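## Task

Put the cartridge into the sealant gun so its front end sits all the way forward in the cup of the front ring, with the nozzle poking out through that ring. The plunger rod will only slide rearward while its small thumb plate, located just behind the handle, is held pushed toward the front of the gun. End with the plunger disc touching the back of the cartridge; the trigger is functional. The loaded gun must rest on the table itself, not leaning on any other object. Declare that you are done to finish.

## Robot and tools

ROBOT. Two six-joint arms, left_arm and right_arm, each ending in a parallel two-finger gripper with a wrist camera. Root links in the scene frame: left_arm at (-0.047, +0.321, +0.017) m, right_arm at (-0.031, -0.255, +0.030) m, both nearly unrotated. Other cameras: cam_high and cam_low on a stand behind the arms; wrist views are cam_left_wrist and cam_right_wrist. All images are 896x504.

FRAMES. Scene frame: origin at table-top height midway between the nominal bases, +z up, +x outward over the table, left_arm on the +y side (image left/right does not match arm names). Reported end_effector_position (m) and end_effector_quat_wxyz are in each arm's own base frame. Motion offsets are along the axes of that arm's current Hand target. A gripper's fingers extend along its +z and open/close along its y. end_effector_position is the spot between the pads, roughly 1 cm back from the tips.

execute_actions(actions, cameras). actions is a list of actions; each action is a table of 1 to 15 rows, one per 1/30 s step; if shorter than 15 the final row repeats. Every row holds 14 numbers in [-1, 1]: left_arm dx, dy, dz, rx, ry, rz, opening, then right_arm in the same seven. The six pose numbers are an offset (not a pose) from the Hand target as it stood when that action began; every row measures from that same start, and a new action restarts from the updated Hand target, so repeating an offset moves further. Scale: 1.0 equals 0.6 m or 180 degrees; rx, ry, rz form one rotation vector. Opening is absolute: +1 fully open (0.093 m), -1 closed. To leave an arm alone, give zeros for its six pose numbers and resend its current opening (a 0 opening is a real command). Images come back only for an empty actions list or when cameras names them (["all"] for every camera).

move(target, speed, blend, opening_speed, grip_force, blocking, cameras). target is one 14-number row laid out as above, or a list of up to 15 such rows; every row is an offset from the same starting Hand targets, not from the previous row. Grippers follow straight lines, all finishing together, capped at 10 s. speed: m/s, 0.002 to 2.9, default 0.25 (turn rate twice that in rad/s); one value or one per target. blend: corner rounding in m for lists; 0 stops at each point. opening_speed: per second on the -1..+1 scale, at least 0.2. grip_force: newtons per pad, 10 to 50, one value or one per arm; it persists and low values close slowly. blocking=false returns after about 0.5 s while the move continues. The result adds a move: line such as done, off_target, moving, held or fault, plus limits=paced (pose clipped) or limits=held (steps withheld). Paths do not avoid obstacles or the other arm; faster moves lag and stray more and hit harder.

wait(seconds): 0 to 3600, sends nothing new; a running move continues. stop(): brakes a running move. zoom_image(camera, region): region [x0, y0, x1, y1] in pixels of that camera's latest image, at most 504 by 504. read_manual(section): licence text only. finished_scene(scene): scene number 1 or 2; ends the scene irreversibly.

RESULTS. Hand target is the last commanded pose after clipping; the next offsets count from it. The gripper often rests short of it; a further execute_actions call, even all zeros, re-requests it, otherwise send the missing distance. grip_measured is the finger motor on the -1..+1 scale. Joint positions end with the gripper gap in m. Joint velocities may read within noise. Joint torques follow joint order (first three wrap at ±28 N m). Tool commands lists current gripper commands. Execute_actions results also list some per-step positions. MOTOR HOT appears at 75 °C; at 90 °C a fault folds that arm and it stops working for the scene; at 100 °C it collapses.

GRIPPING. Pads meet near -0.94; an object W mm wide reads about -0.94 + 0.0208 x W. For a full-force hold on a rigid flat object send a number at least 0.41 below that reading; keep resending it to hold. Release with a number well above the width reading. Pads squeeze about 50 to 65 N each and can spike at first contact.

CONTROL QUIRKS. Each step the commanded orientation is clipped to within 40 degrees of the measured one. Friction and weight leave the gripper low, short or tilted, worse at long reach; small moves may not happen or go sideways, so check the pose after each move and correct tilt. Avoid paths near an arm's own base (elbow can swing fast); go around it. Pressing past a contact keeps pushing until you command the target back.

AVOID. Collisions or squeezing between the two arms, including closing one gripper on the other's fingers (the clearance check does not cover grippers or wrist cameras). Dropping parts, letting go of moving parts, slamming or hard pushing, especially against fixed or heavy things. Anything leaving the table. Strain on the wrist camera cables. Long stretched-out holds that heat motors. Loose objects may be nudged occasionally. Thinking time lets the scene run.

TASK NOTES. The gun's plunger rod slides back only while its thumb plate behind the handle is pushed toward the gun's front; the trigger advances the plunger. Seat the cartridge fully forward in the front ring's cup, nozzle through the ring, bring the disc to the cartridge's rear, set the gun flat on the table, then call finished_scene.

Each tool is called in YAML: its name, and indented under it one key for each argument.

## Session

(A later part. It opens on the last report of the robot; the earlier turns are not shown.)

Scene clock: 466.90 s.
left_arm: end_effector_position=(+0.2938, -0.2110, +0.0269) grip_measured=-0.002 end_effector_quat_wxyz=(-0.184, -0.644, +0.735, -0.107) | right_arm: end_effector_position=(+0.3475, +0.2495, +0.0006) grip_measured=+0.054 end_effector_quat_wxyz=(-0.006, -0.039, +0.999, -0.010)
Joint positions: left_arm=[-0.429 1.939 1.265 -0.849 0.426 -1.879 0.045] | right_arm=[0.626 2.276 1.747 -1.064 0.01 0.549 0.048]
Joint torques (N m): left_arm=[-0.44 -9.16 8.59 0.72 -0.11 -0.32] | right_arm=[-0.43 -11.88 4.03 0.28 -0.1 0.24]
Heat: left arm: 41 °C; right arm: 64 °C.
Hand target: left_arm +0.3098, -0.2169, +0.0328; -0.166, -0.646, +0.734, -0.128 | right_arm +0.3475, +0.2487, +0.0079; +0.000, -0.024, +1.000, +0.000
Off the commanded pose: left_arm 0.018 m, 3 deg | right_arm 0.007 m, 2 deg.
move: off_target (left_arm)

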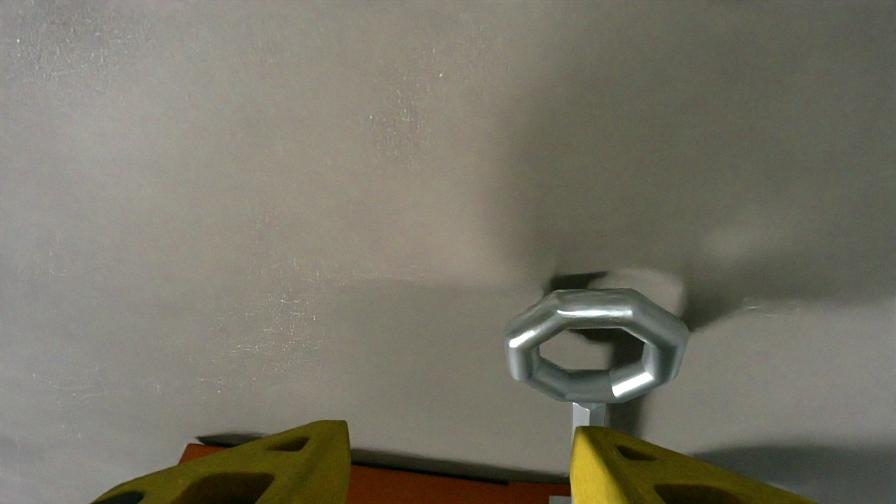

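zoom_image:
  camera: "cam_left_wrist"
  region: [440, 260, 740, 504]

wait:
  seconds: 0.1
  cameras: ["cam_high","cam_low","cam_right_wrist"]

zoom_image:
  camera: "cam_high"
  region: [390, 190, 590, 320]

zoom_image:
  camera: "cam_low"
  region: [450, 190, 590, 290]

Scaled by 1.680 from the camera's image (finer frame: 1280x720).

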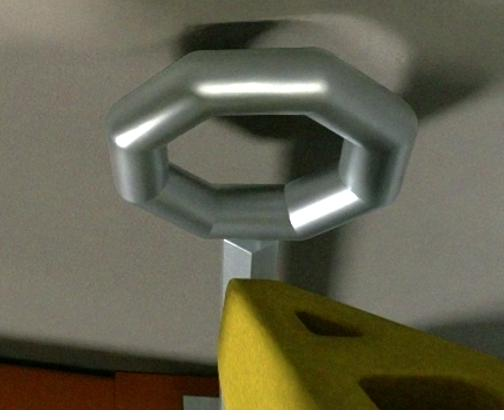

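Scene clock: 471.97 s.
left_arm: end_effector_position=(+0.2938, -0.2110, +0.0269) grip_measured=-0.002 end_effector_quat_wxyz=(-0.184, -0.644, +0.735, -0.107) | right_arm: end_effector_position=(+0.3475, +0.2495, +0.0006) grip_measured=+0.054 end_effector_quat_wxyz=(-0.006, -0.039, +0.999, -0.010)
Joint positions: left_arm=[-0.429 1.939 1.265 -0.849 0.426 -1.879 0.045] | right_arm=[0.626 2.276 1.747 -1.064 0.01 0.549 0.048]
Joint torques (N m): left_arm=[-0.43 -9.16 8.55 0.7 -0.1 -0.32] | right_arm=[-0.44 -11.97 3.82 0.24 -0.14 0.29]
Heat: left arm: 42 °C; right arm: 65 °C.
Hand target: left_arm +0.3098, -0.2169, +0.0328; -0.166, -0.646, +0.734, -0.128 | right_arm +0.3475, +0.2487, +0.0079; +0.000, -0.024, +1.000, +0.000
Tool commands: left_gripper/opening=+0.0 right_gripper/opening=-0.7
Off the commanded pose: left_arm 0.018 m, 3 deg | right_arm 0.007 m, 2 deg.
wait: 0.10 s; at rest from the start

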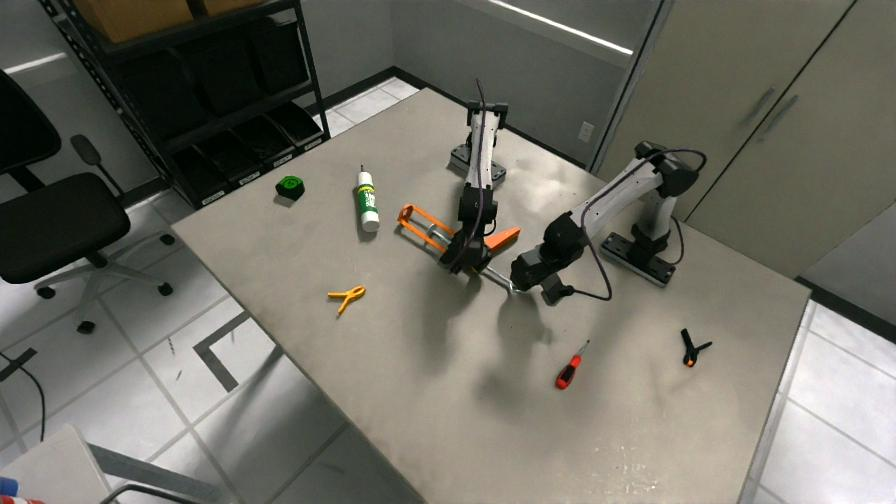

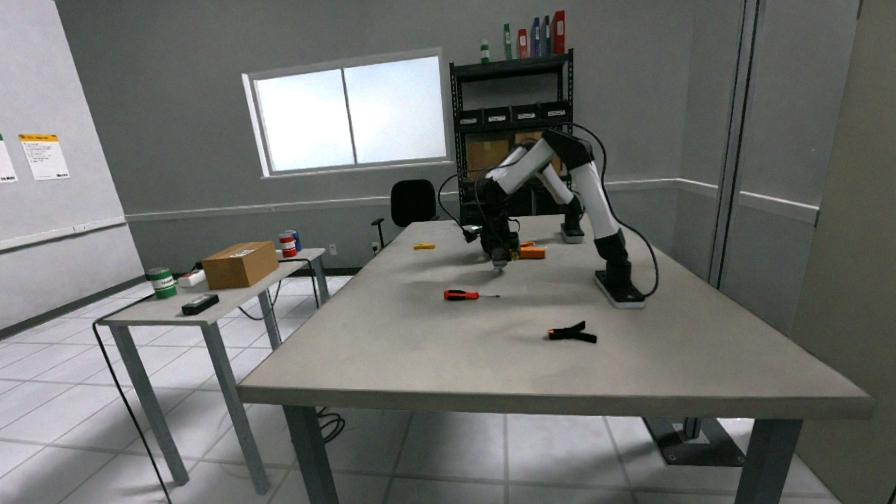

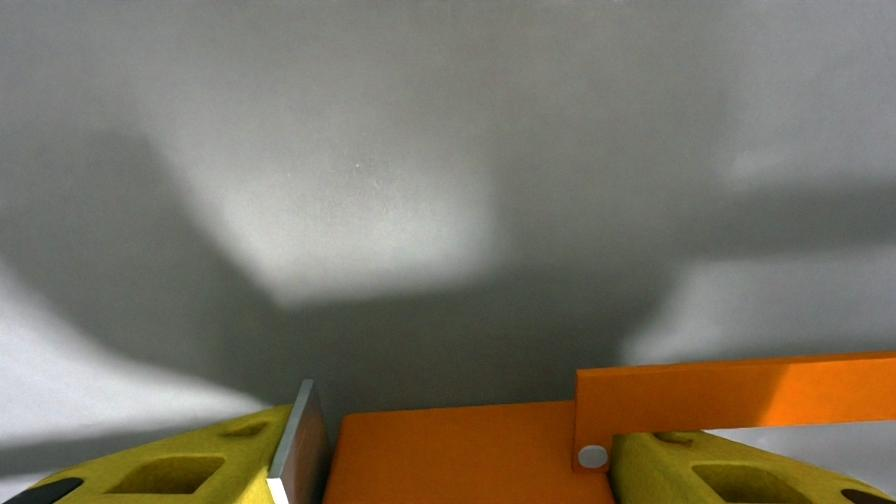

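Scaled by 2.520 from the camera's image (finer frame: 1280x720).

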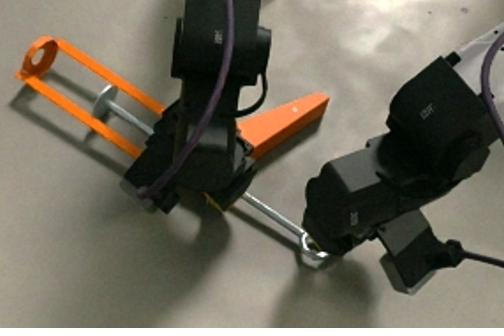

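Scaled by 3.600 from the camera's image (finer frame: 1280x720).

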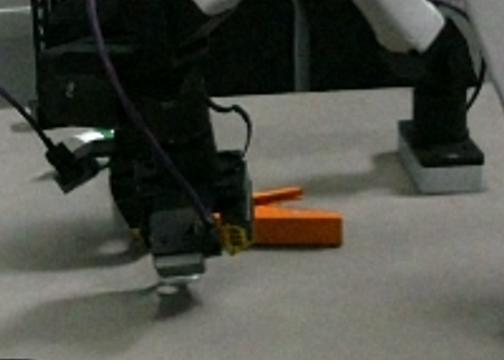

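move:
  target: [-0.0042,-0.0318,-0.0175,0,0,0,0,0,0,0,0,0,0,-0.7]
  speed: 0.1
  cameras: ["cam_left_wrist"]

Scene clock: 484.53 s.
left_arm: end_effector_position=(+0.3255, -0.2152, +0.0418) grip_measured=-0.002 end_effector_quat_wxyz=(-0.169, -0.644, +0.733, -0.137) | right_arm: end_effector_position=(+0.3475, +0.2495, +0.0006) grip_measured=+0.054 end_effector_quat_wxyz=(-0.006, -0.039, +0.999, -0.010)
Joint positions: left_arm=[-0.405 1.971 1.371 -0.861 0.426 -1.869 0.045] | right_arm=[0.626 2.276 1.747 -1.064 0.01 0.549 0.048]
Joint torques (N m): left_arm=[0.38 -7.88 8.95 0.23 -0.07 -0.08] | right_arm=[-0.35 -11.95 3.79 0.24 -0.11 0.31]
Heat: left arm: 44 °C; right arm: 65 °C.
Hand target: left_arm +0.3298, -0.2129, +0.0409; -0.166, -0.646, +0.734, -0.128 | right_arm +0.3475, +0.2487, +0.0079; +0.000, -0.024, +1.000, +0.000
Off the commanded pose: left_arm 0.005 m, 1 deg | right_arm 0.007 m, 2 deg.
move: done

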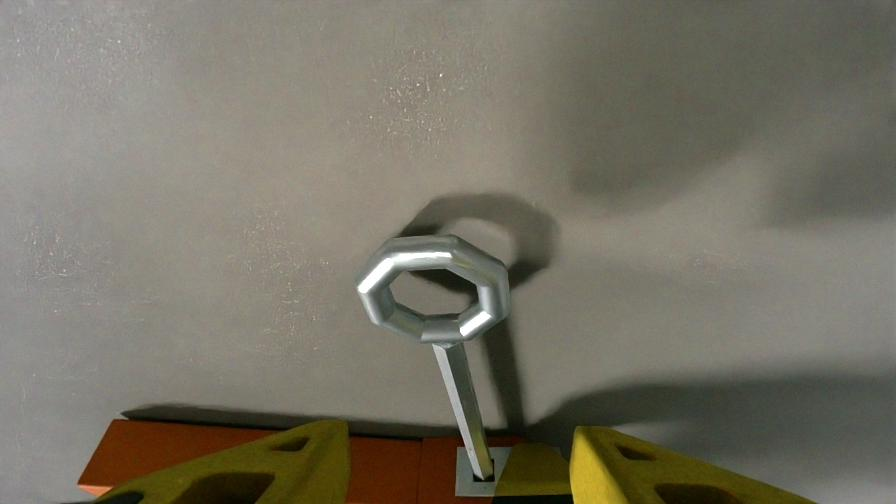

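move:
  target: [-0.0165,0.0178,0.0807,0,0,0,-0.1,0,0,0,0,0,0,-0.7]
  speed: 0.08
  cameras: ["cam_left_wrist"]

Scene clock: 498.83 s.
left_arm: end_effector_position=(+0.3171, -0.2218, +0.0050) grip_measured=-0.098 end_effector_quat_wxyz=(-0.171, -0.640, +0.737, -0.135) | right_arm: end_effector_position=(+0.3472, +0.2499, +0.0008) grip_measured=+0.054 end_effector_quat_wxyz=(-0.006, -0.039, +0.999, -0.010)
Joint positions: left_arm=[-0.43 2.017 1.277 -0.72 0.425 -1.885 0.04] | right_arm=[0.628 2.275 1.747 -1.064 0.01 0.55 0.048]
Joint torques (N m): left_arm=[-0.81 -7.99 4.49 0.89 -0.09 -0.31] | right_arm=[-0.46 -11.92 3.86 0.26 -0.1 0.31]
Heat: left arm: 45 °C; right arm: 66 °C.
Hand target: left_arm +0.3164, -0.2220, -0.0071; -0.166, -0.646, +0.734, -0.128 | right_arm +0.3475, +0.2487, +0.0079; +0.000, -0.024, +1.000, +0.000
Off the commanded pose: left_arm 0.012 m, 1 deg | right_arm 0.007 m, 2 deg.
move: off_target (left_arm)

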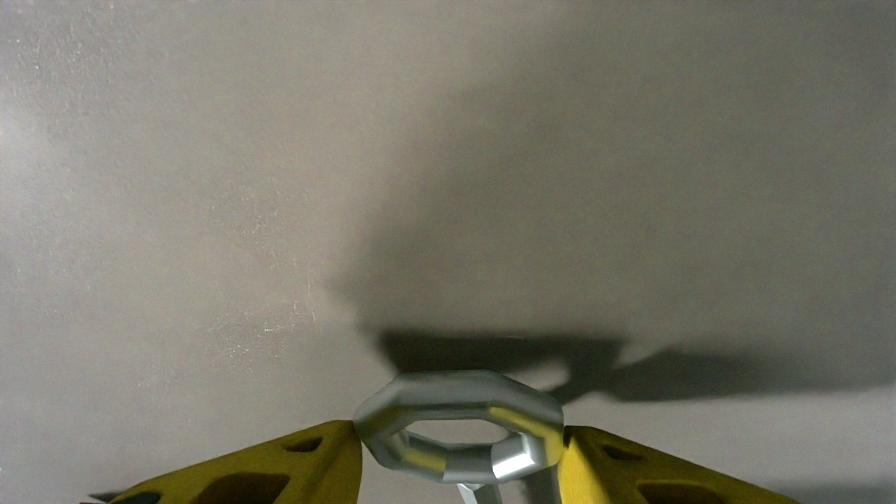

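move:
  target: [0,0,0,0,0,0,-0.85,0,0,0,0,0,0,-0.7]
  opening_speed: 0.5
  cameras: ["cam_left_wrist"]

Scene clock: 505.67 s.
left_arm: end_effector_position=(+0.3175, -0.2219, +0.0051) grip_measured=-0.310 end_effector_quat_wxyz=(-0.171, -0.641, +0.736, -0.135) | right_arm: end_effector_position=(+0.3472, +0.2499, +0.0008) grip_measured=+0.054 end_effector_quat_wxyz=(-0.006, -0.039, +0.999, -0.010)
Joint positions: left_arm=[-0.43 2.017 1.277 -0.718 0.425 -1.888 0.03] | right_arm=[0.628 2.275 1.747 -1.064 0.01 0.55 0.048]
Joint torques (N m): left_arm=[-0.85 -8.01 4.48 0.88 -0.09 -0.29] | right_arm=[-0.47 -11.89 3.88 0.27 -0.1 0.28]
Heat: left arm: 45 °C; right arm: 66 °C.
Hand target: left_arm +0.3164, -0.2220, -0.0071; -0.166, -0.646, +0.734, -0.128 | right_arm +0.3475, +0.2487, +0.0079; +0.000, -0.024, +1.000, +0.000
Off the commanded pose: left_arm 0.012 m, 1 deg | right_arm 0.007 m, 2 deg.
move: done

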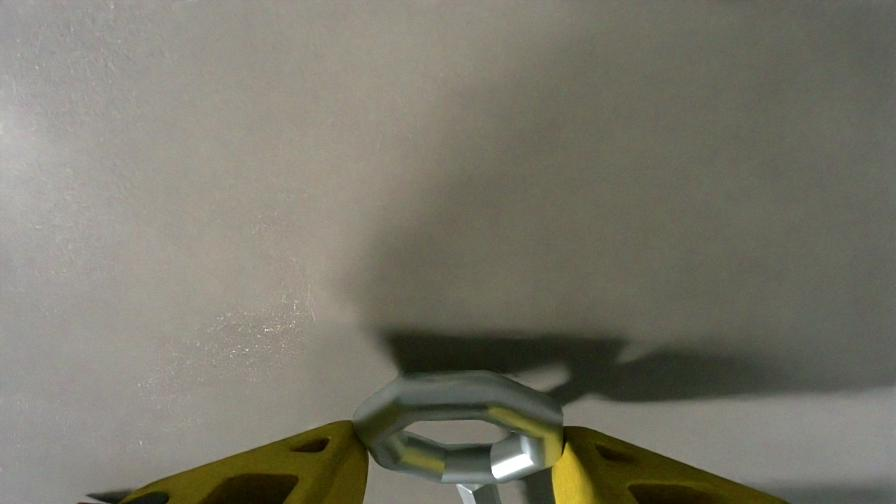

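move:
  target: [-0.0418,0.0085,-0.0277,0,0,0,-0.85,0,0,0,0,0,0,-0.7]
  speed: 0.05
  cameras: ["cam_left_wrist","cam_high"]

zoom_image:
  camera: "cam_high"
  region: [390, 190, 590, 320]

Scene clock: 510.77 s.
left_arm: end_effector_position=(+0.3209, -0.2148, +0.0041) grip_measured=-0.312 end_effector_quat_wxyz=(-0.188, -0.639, +0.730, -0.155) | right_arm: end_effector_position=(+0.3477, +0.2499, +0.0008) grip_measured=+0.054 end_effector_quat_wxyz=(-0.005, -0.033, +0.999, -0.010)
Joint positions: left_arm=[-0.388 2.014 1.251 -0.689 0.479 -1.854 0.03] | right_arm=[0.628 2.275 1.747 -1.062 0.011 0.561 0.048]
Joint torques (N m): left_arm=[2.22 -11.51 3.33 0.29 -0.45 0.06] | right_arm=[-0.35 -11.93 3.92 0.27 -0.12 0.27]
Heat: left arm: 44 °C; right arm: 66 °C.
Hand target: left_arm +0.3155, -0.1920, -0.0021; -0.166, -0.646, +0.734, -0.128 | right_arm +0.3475, +0.2487, +0.0079; +0.000, -0.024, +1.000, +0.000
Off the commanded pose: left_arm 0.024 m, 4 deg | right_arm 0.007 m, 2 deg.
move: off_target (left_arm)
Images, in order (width x height): cam_high 896x504, cam_left_wrist 896x504.

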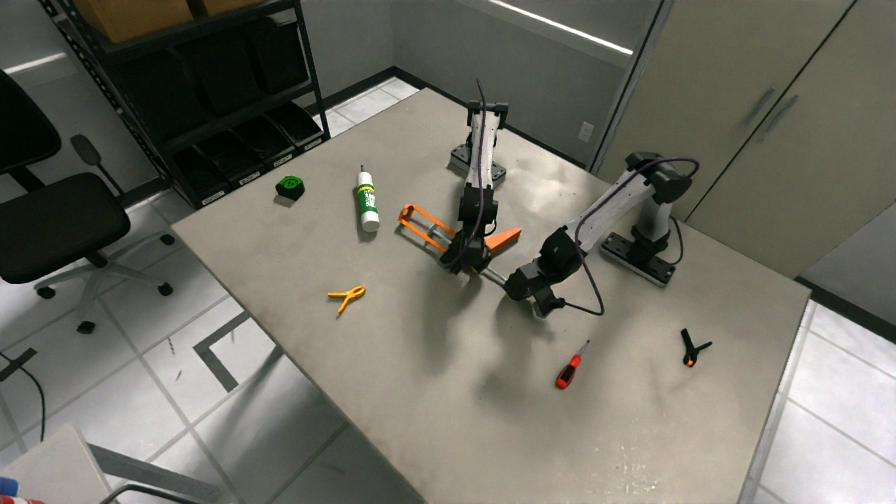

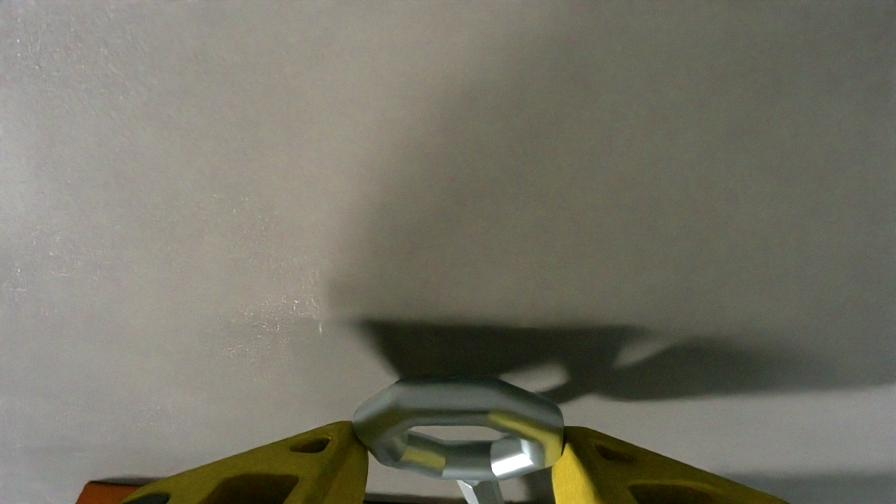

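Scaled by 2.520 from the camera's image (finer frame: 1280x720).

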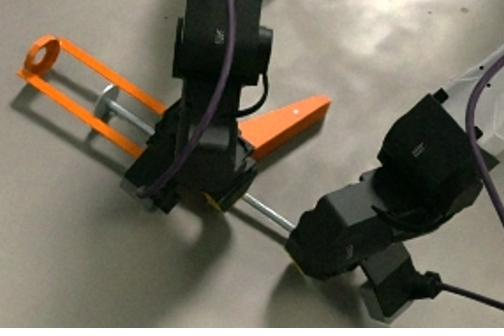

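wait:
  seconds: 0.1
  cameras: ["cam_right_wrist"]

zoom_image:
  camera: "cam_right_wrist"
  region: [240, 360, 400, 504]

Scene clock: 519.53 s.
left_arm: end_effector_position=(+0.3209, -0.2148, +0.0041) grip_measured=-0.312 end_effector_quat_wxyz=(-0.188, -0.639, +0.730, -0.155) | right_arm: end_effector_position=(+0.3477, +0.2499, +0.0008) grip_measured=+0.054 end_effector_quat_wxyz=(-0.005, -0.033, +0.999, -0.010)
Joint positions: left_arm=[-0.388 2.014 1.251 -0.689 0.479 -1.854 0.03] | right_arm=[0.628 2.275 1.747 -1.062 0.011 0.561 0.048]
Joint torques (N m): left_arm=[2.22 -11.47 3.29 0.29 -0.47 0.06] | right_arm=[-0.5 -11.92 3.75 0.3 -0.11 0.25]
Heat: left arm: 44 °C; right arm: 66 °C.
Hand target: left_arm +0.3155, -0.1920, -0.0021; -0.166, -0.646, +0.734, -0.128 | right_arm +0.3475, +0.2487, +0.0079; +0.000, -0.024, +1.000, +0.000
Tool commands: left_gripper/opening=-0.85 right_gripper/opening=-0.7
Off the commanded pose: left_arm 0.024 m, 4 deg | right_arm 0.007 m, 2 deg.
wait: 0.10 s; at rest from the start

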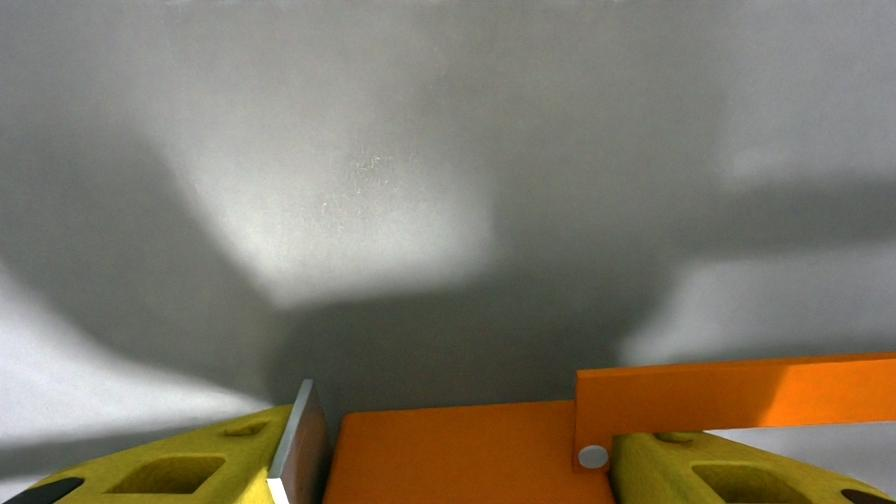

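Scaled by 3.150 from the camera's image (finer frame: 1280x720).

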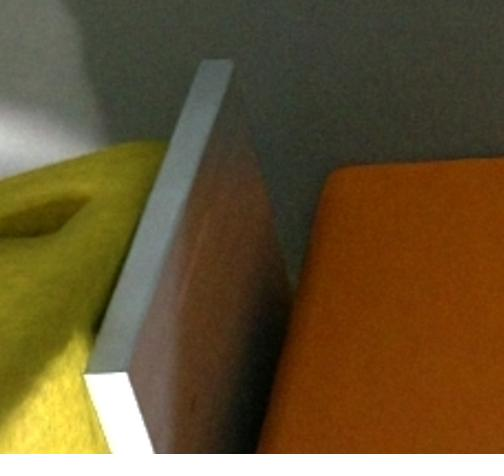

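move:
  target: [-0.0557,0.0088,-0.026,0,0,0,-0.85,0,0,0,0,0,0,-1]
  speed: 0.05
  cameras: ["cam_left_wrist","cam_high"]

zoom_image:
  camera: "cam_high"
  region: [390, 190, 590, 320]

Scene clock: 532.90 s.
left_arm: end_effector_position=(+0.3191, -0.1932, +0.0047) grip_measured=-0.312 end_effector_quat_wxyz=(-0.208, -0.634, +0.725, -0.171) | right_arm: end_effector_position=(+0.3458, +0.2565, +0.0012) grip_measured=+0.053 end_effector_quat_wxyz=(-0.001, -0.035, +0.999, -0.006)
Joint positions: left_arm=[-0.311 1.995 1.205 -0.694 0.538 -1.773 0.03] | right_arm=[0.641 2.274 1.747 -1.053 0.008 0.572 0.048]
Joint torques (N m): left_arm=[4.56 -12.08 3.58 -0.1 -0.98 0.3] | right_arm=[-1.58 -11.73 3.93 0.28 -0.11 0.14]
Heat: left arm: 45 °C; right arm: 66 °C.
Hand target: left_arm +0.3152, -0.1547, -0.0013; -0.166, -0.646, +0.734, -0.128 | right_arm +0.3476, +0.2486, +0.0079; +0.000, -0.024, +1.000, +0.000
Off the commanded pose: left_arm 0.039 m, 7 deg | right_arm 0.010 m, 1 deg.
move: off_target (left_arm)
Images, in order (width x height): cam_high 896x504, cam_left_wrist 896x504.

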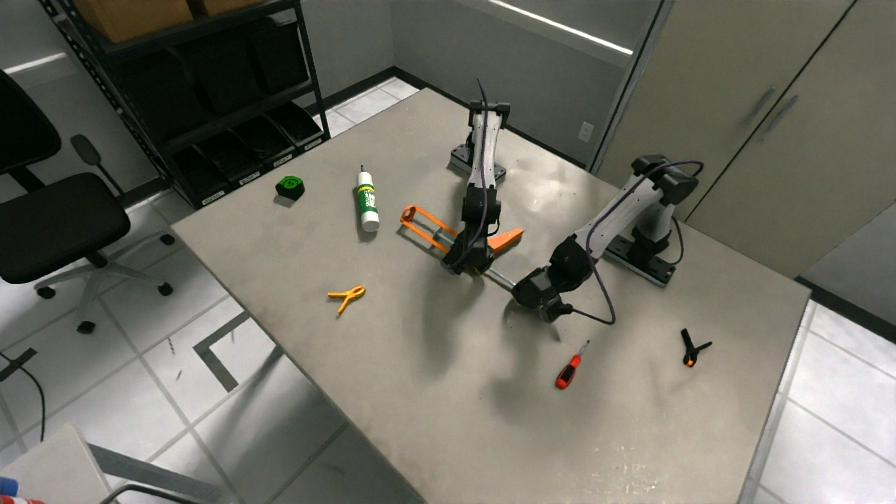

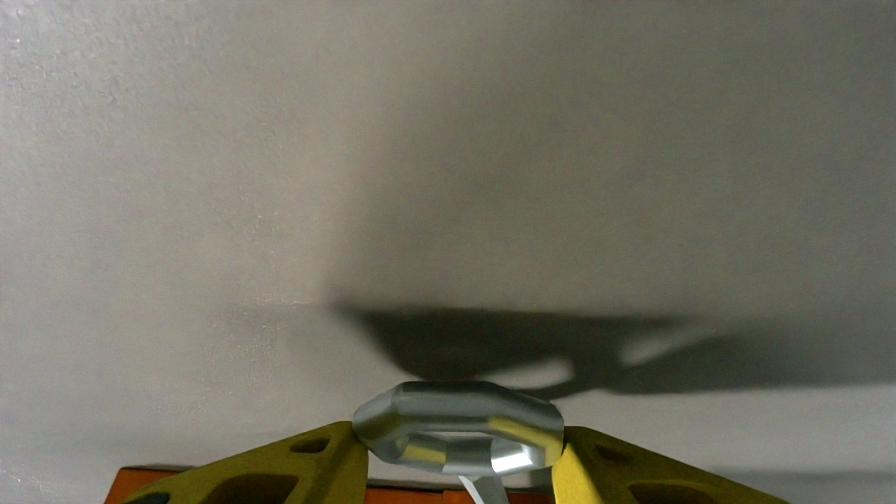

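Scaled by 2.520 from the camera's image (finer frame: 1280x720).

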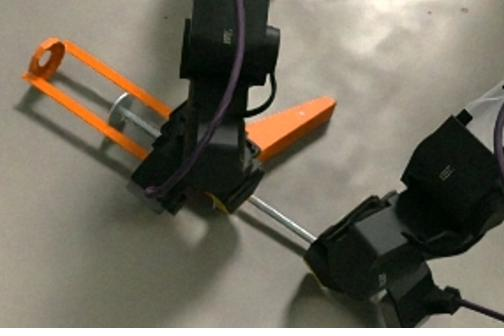

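move:
  target: [-0.149,0.0271,-0.0697,0,0,0,-0.85,0,0,0,0,0,0,-1]
  speed: 0.05
  cameras: ["cam_left_wrist","cam_high","cam_right_wrist"]

zoom_image:
  camera: "cam_high"
  region: [390, 190, 590, 320]

Scene clock: 539.67 s.
left_arm: end_effector_position=(+0.3181, -0.1013, +0.0083) grip_measured=-0.312 end_effector_quat_wxyz=(-0.217, -0.630, +0.722, -0.187) | right_arm: end_effector_position=(+0.3452, +0.2654, +0.0055) grip_measured=+0.050 end_effector_quat_wxyz=(+0.007, -0.035, +0.999, +0.005)
Joint positions: left_arm=[-0.03 1.97 1.171 -0.844 0.577 -1.443 0.03] | right_arm=[0.655 2.264 1.747 -1.038 -0.001 0.585 0.048]
Joint torques (N m): left_arm=[6.09 -11.19 4.55 -0.27 -1.47 0.26] | right_arm=[-2.99 -11.15 3.71 0.24 -0.02 0.03]
Heat: left arm: 46 °C; right arm: 64 °C.
Hand target: left_arm +0.3121, -0.0547, +0.0007; -0.166, -0.646, +0.734, -0.128 | right_arm +0.3475, +0.2487, +0.0078; +0.000, -0.024, +1.000, +0.000
Off the commanded pose: left_arm 0.048 m, 9 deg | right_arm 0.017 m, 2 deg.
move: off_target (left_arm)
Images, in order (width x height): cam_high 896x504, cam_left_wrist 896x504, cam_right_wrist 896x504.

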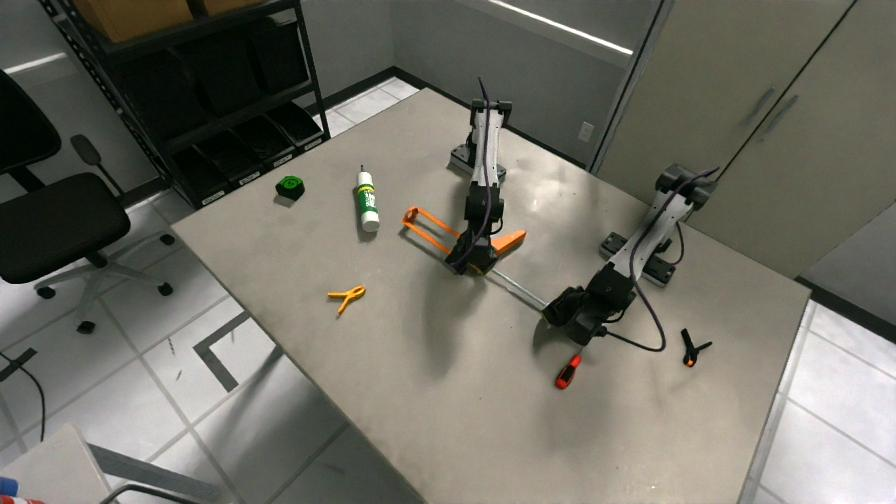

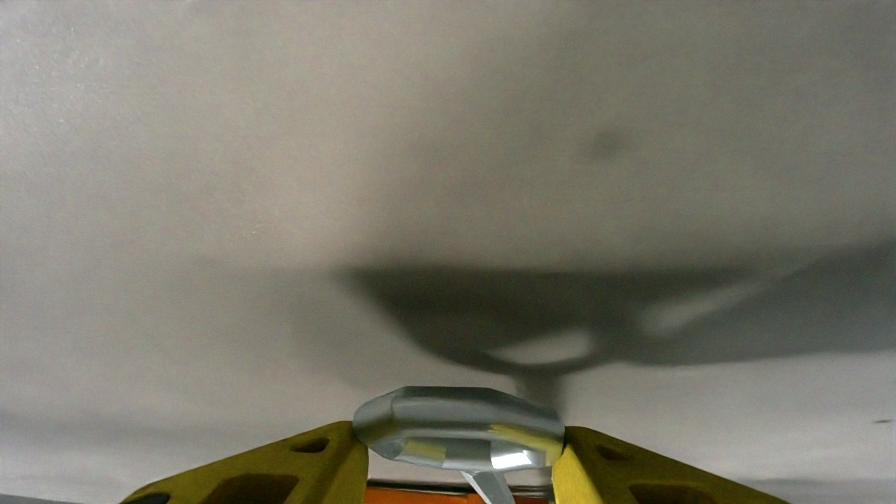

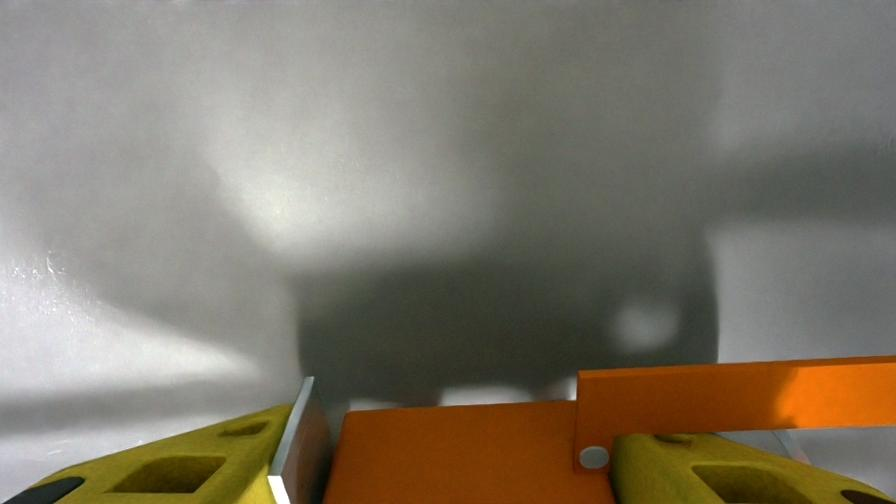

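Scaled by 2.520 from the camera's image (finer frame: 1280x720).

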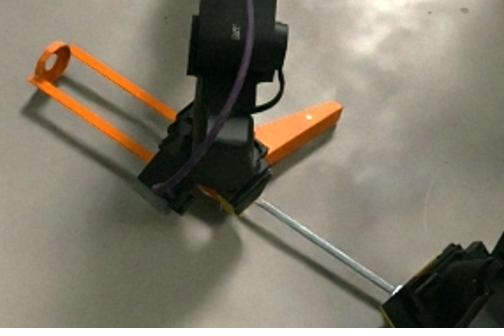

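move:
  target: [-0.06,0.0109,-0.0285,0,0,0,-0.85,0,0,0,0,0,0,-1]
  speed: 0.04
  cameras: ["cam_left_wrist","cam_high","cam_right_wrist","cam_low"]

zoom_image:
  camera: "cam_high"
  region: [390, 190, 610, 400]

Scene clock: 557.73 s.
left_arm: end_effector_position=(+0.3116, -0.0831, +0.0178) grip_measured=-0.312 end_effector_quat_wxyz=(-0.247, -0.624, +0.709, -0.218) | right_arm: end_effector_position=(+0.3411, +0.2806, +0.0112) grip_measured=+0.045 end_effector_quat_wxyz=(+0.015, -0.043, +0.999, +0.021)
Joint positions: left_arm=[0.064 1.97 1.171 -0.921 0.657 -1.328 0.03] | right_arm=[0.682 2.25 1.747 -1.018 -0.016 0.596 0.047]
Joint torques (N m): left_arm=[8.8 -10.32 6.64 -0.37 -2.37 0.36] | right_arm=[-5.41 -9.94 3.79 0.05 0.06 -0.1]
Heat: left arm: 48 °C; right arm: 63 °C.
Hand target: left_arm +0.3109, -0.0144, +0.0018; -0.166, -0.646, +0.734, -0.128 | right_arm +0.3475, +0.2487, +0.0078; +0.000, -0.024, +1.000, +0.000
Off the commanded pose: left_arm 0.071 m, 14 deg | right_arm 0.033 m, 4 deg.
move: off_target (left_arm)

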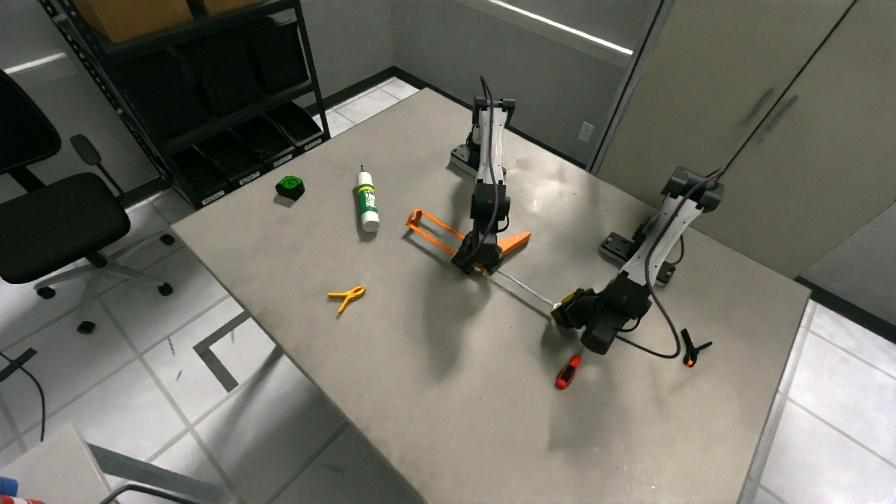

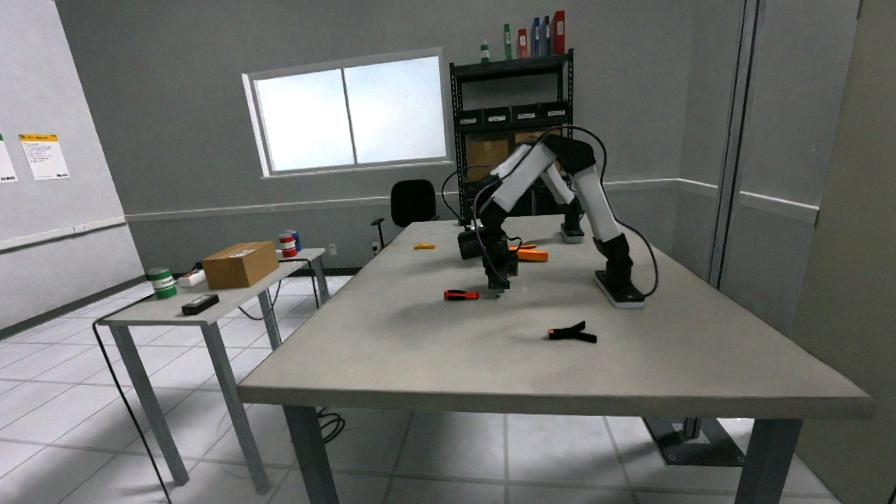

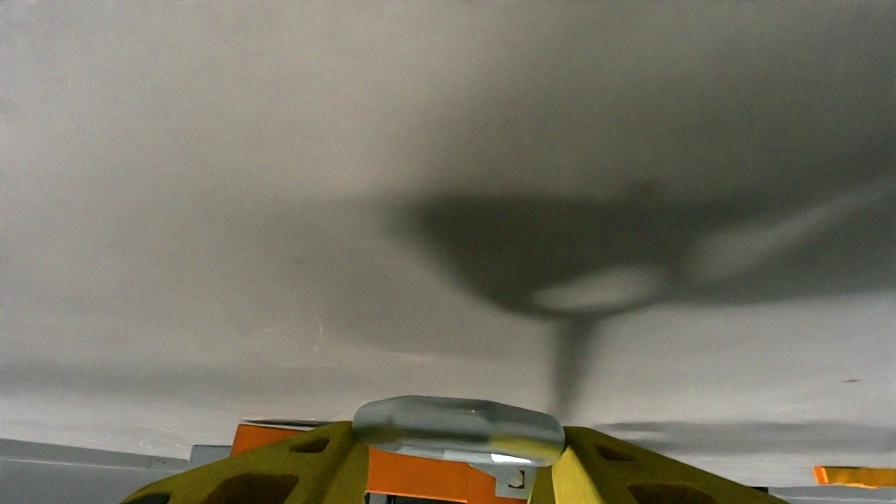

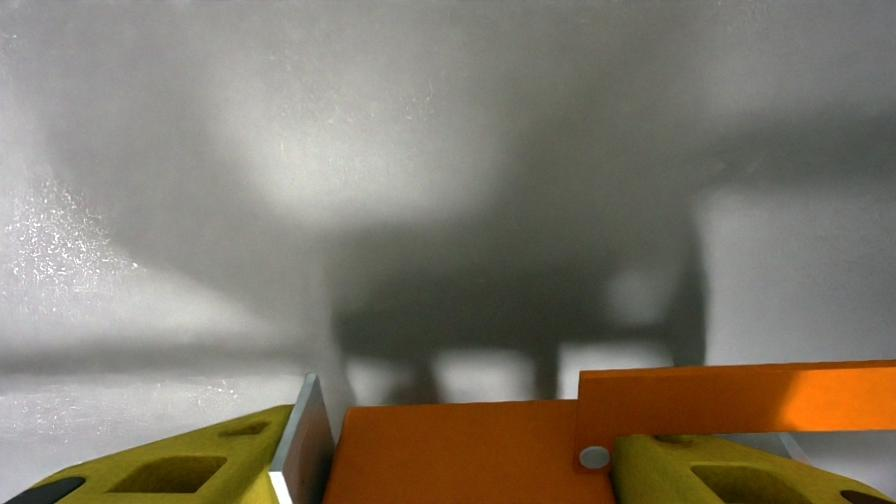

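Scaled by 2.291 from the camera's image (finer frame: 1280x720).

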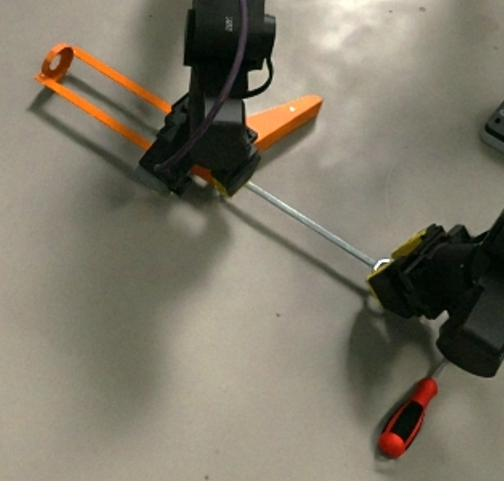

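move:
  target: [0.140,-0.0253,0.0583,0,0,0,-0.85,0,0,0.013,0,0,0,-1]
  speed: 0.06
  cameras: ["cam_left_wrist","cam_high","cam_right_wrist","cam_low"]

zoom_image:
  camera: "cam_high"
  region: [390, 190, 610, 400]

Scene clock: 579.67 s.
left_arm: end_effector_position=(+0.3183, -0.1133, +0.0042) grip_measured=-0.315 end_effector_quat_wxyz=(-0.183, -0.638, +0.732, -0.151) | right_arm: end_effector_position=(+0.3449, +0.2582, +0.0051) grip_measured=+0.045 end_effector_quat_wxyz=(+0.004, -0.032, +0.999, +0.005)
Joint positions: left_arm=[-0.11 1.955 1.171 -0.813 0.479 -1.538 0.03] | right_arm=[0.642 2.25 1.723 -1.032 -0.003 0.578 0.047]
Joint torques (N m): left_arm=[-0.83 -10.58 4.89 0.17 -0.39 -0.29] | right_arm=[-1.81 -9.18 4.44 0.3 0.08 -0.04]
Heat: left arm: 49 °C; right arm: 60 °C.
Hand target: left_arm +0.3140, -0.1066, +0.0038; -0.166, -0.646, +0.734, -0.128 | right_arm +0.3476, +0.2487, +0.0001; +0.000, -0.024, +1.000, +0.000
Off the commanded pose: left_arm 0.008 m, 3 deg | right_arm 0.011 m, 1 deg.
move: off_target (left_arm, right_arm)

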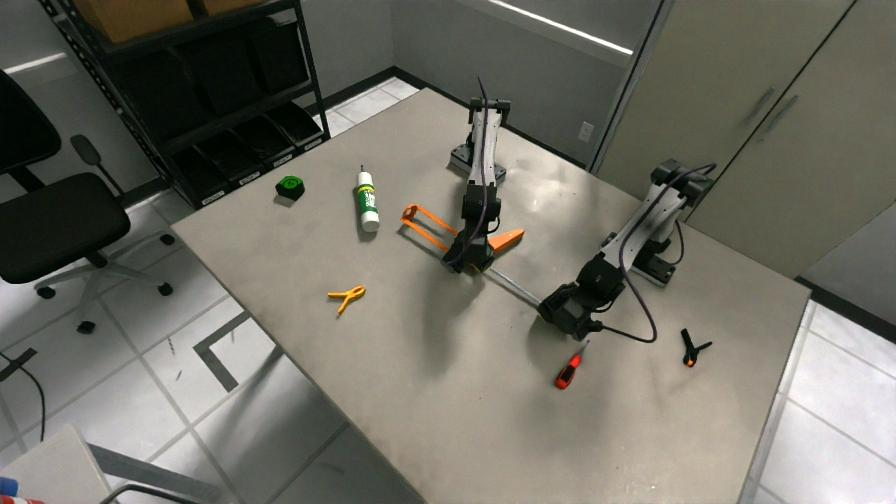

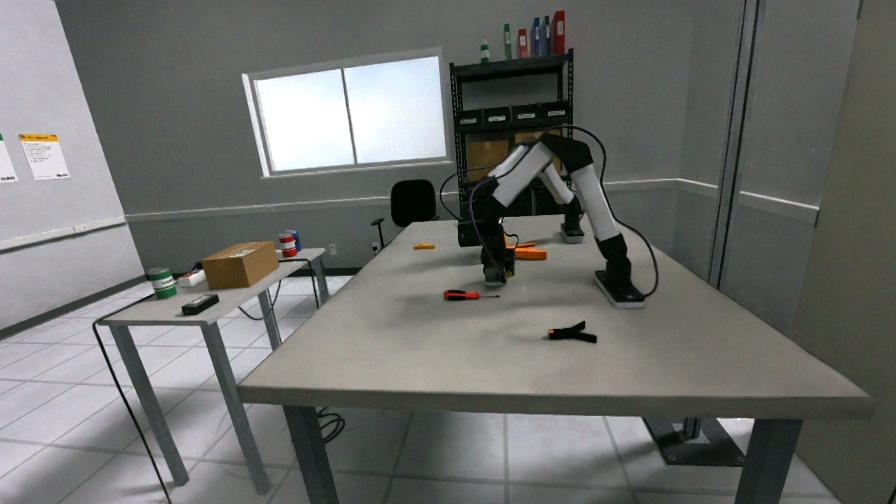

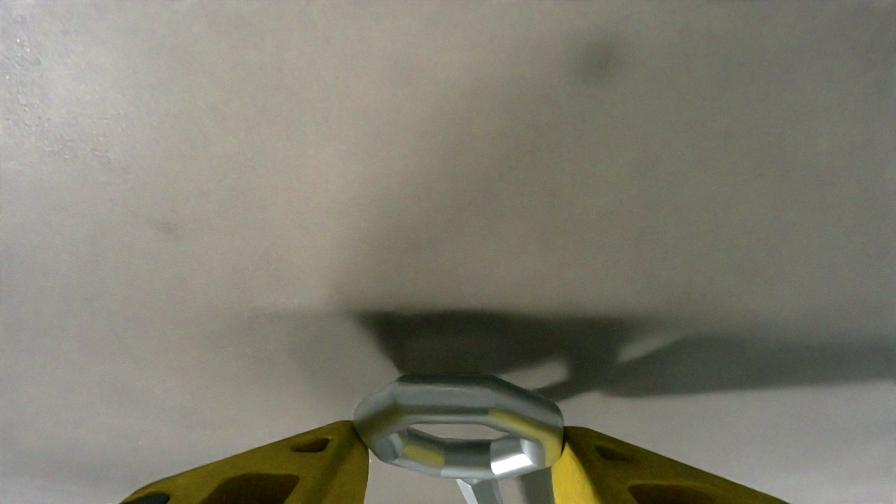

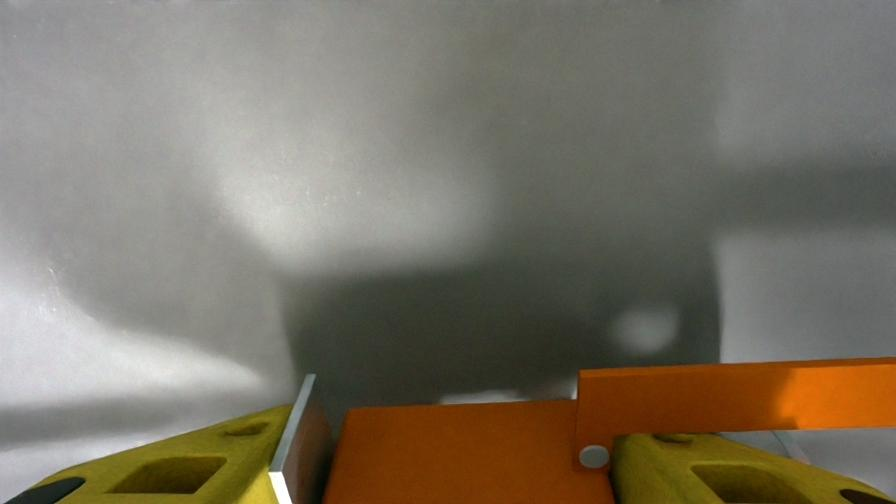

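Scaled by 2.291 from the camera's image (finer frame: 1280x720).

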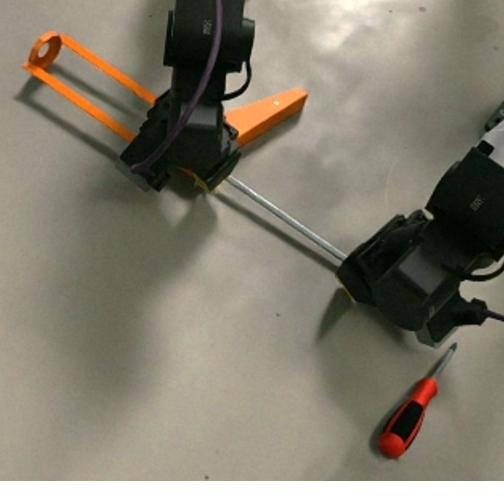

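move:
  target:
    - [0,0,0,0,0,0,-0.85,0,0,0,0,0,0,0.5]
    - [0,0,0,0,0,0,-0.85,0,0,-0.11,0,0,0,0.5]
  speed: 0.1
  opening_speed: 1.0
  cameras: ["cam_high","cam_right_wrist"]

Scene clock: 587.10 s.
left_arm: end_effector_position=(+0.3177, -0.1196, +0.0056) grip_measured=-0.316 end_effector_quat_wxyz=(-0.189, -0.636, +0.731, -0.157) | right_arm: end_effector_position=(+0.3428, +0.2597, +0.0299) grip_measured=+0.498 end_effector_quat_wxyz=(-0.012, -0.027, +1.000, +0.004)
Joint positions: left_arm=[-0.121 1.955 1.171 -0.809 0.497 -1.547 0.03] | right_arm=[0.64 2.25 1.824 -1.16 -0.021 0.585 0.069]
Joint torques (N m): left_arm=[0.27 -10.65 4.86 0.13 -0.59 -0.27] | right_arm=[-1.55 -13.72 9.46 -0.68 0.13 -0.01]
Heat: left arm: 48 °C; right arm: 59 °C.
Hand target: left_arm +0.3140, -0.1065, +0.0038; -0.166, -0.646, +0.734, -0.128 | right_arm +0.3476, +0.2487, +0.0661; +0.000, -0.024, +1.000, +0.000
Off the commanded pose: left_arm 0.014 m, 4 deg | right_arm 0.038 m, 2 deg.
move: off_target (right_arm)

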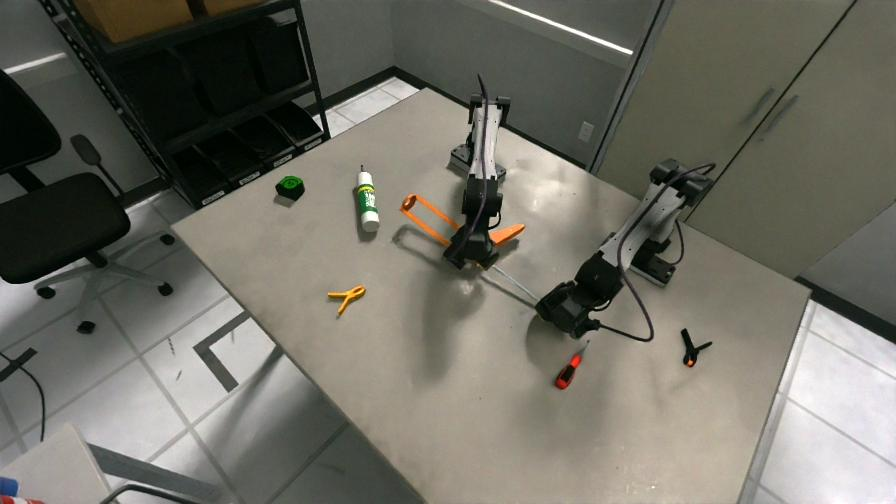

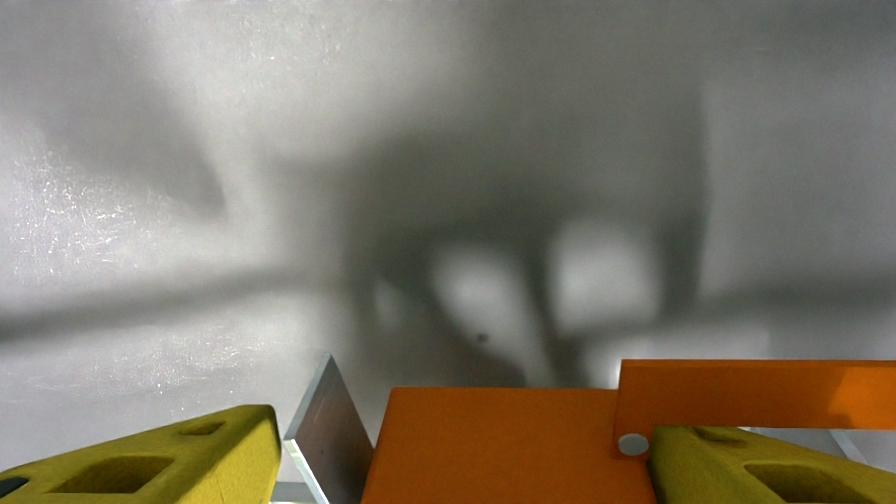

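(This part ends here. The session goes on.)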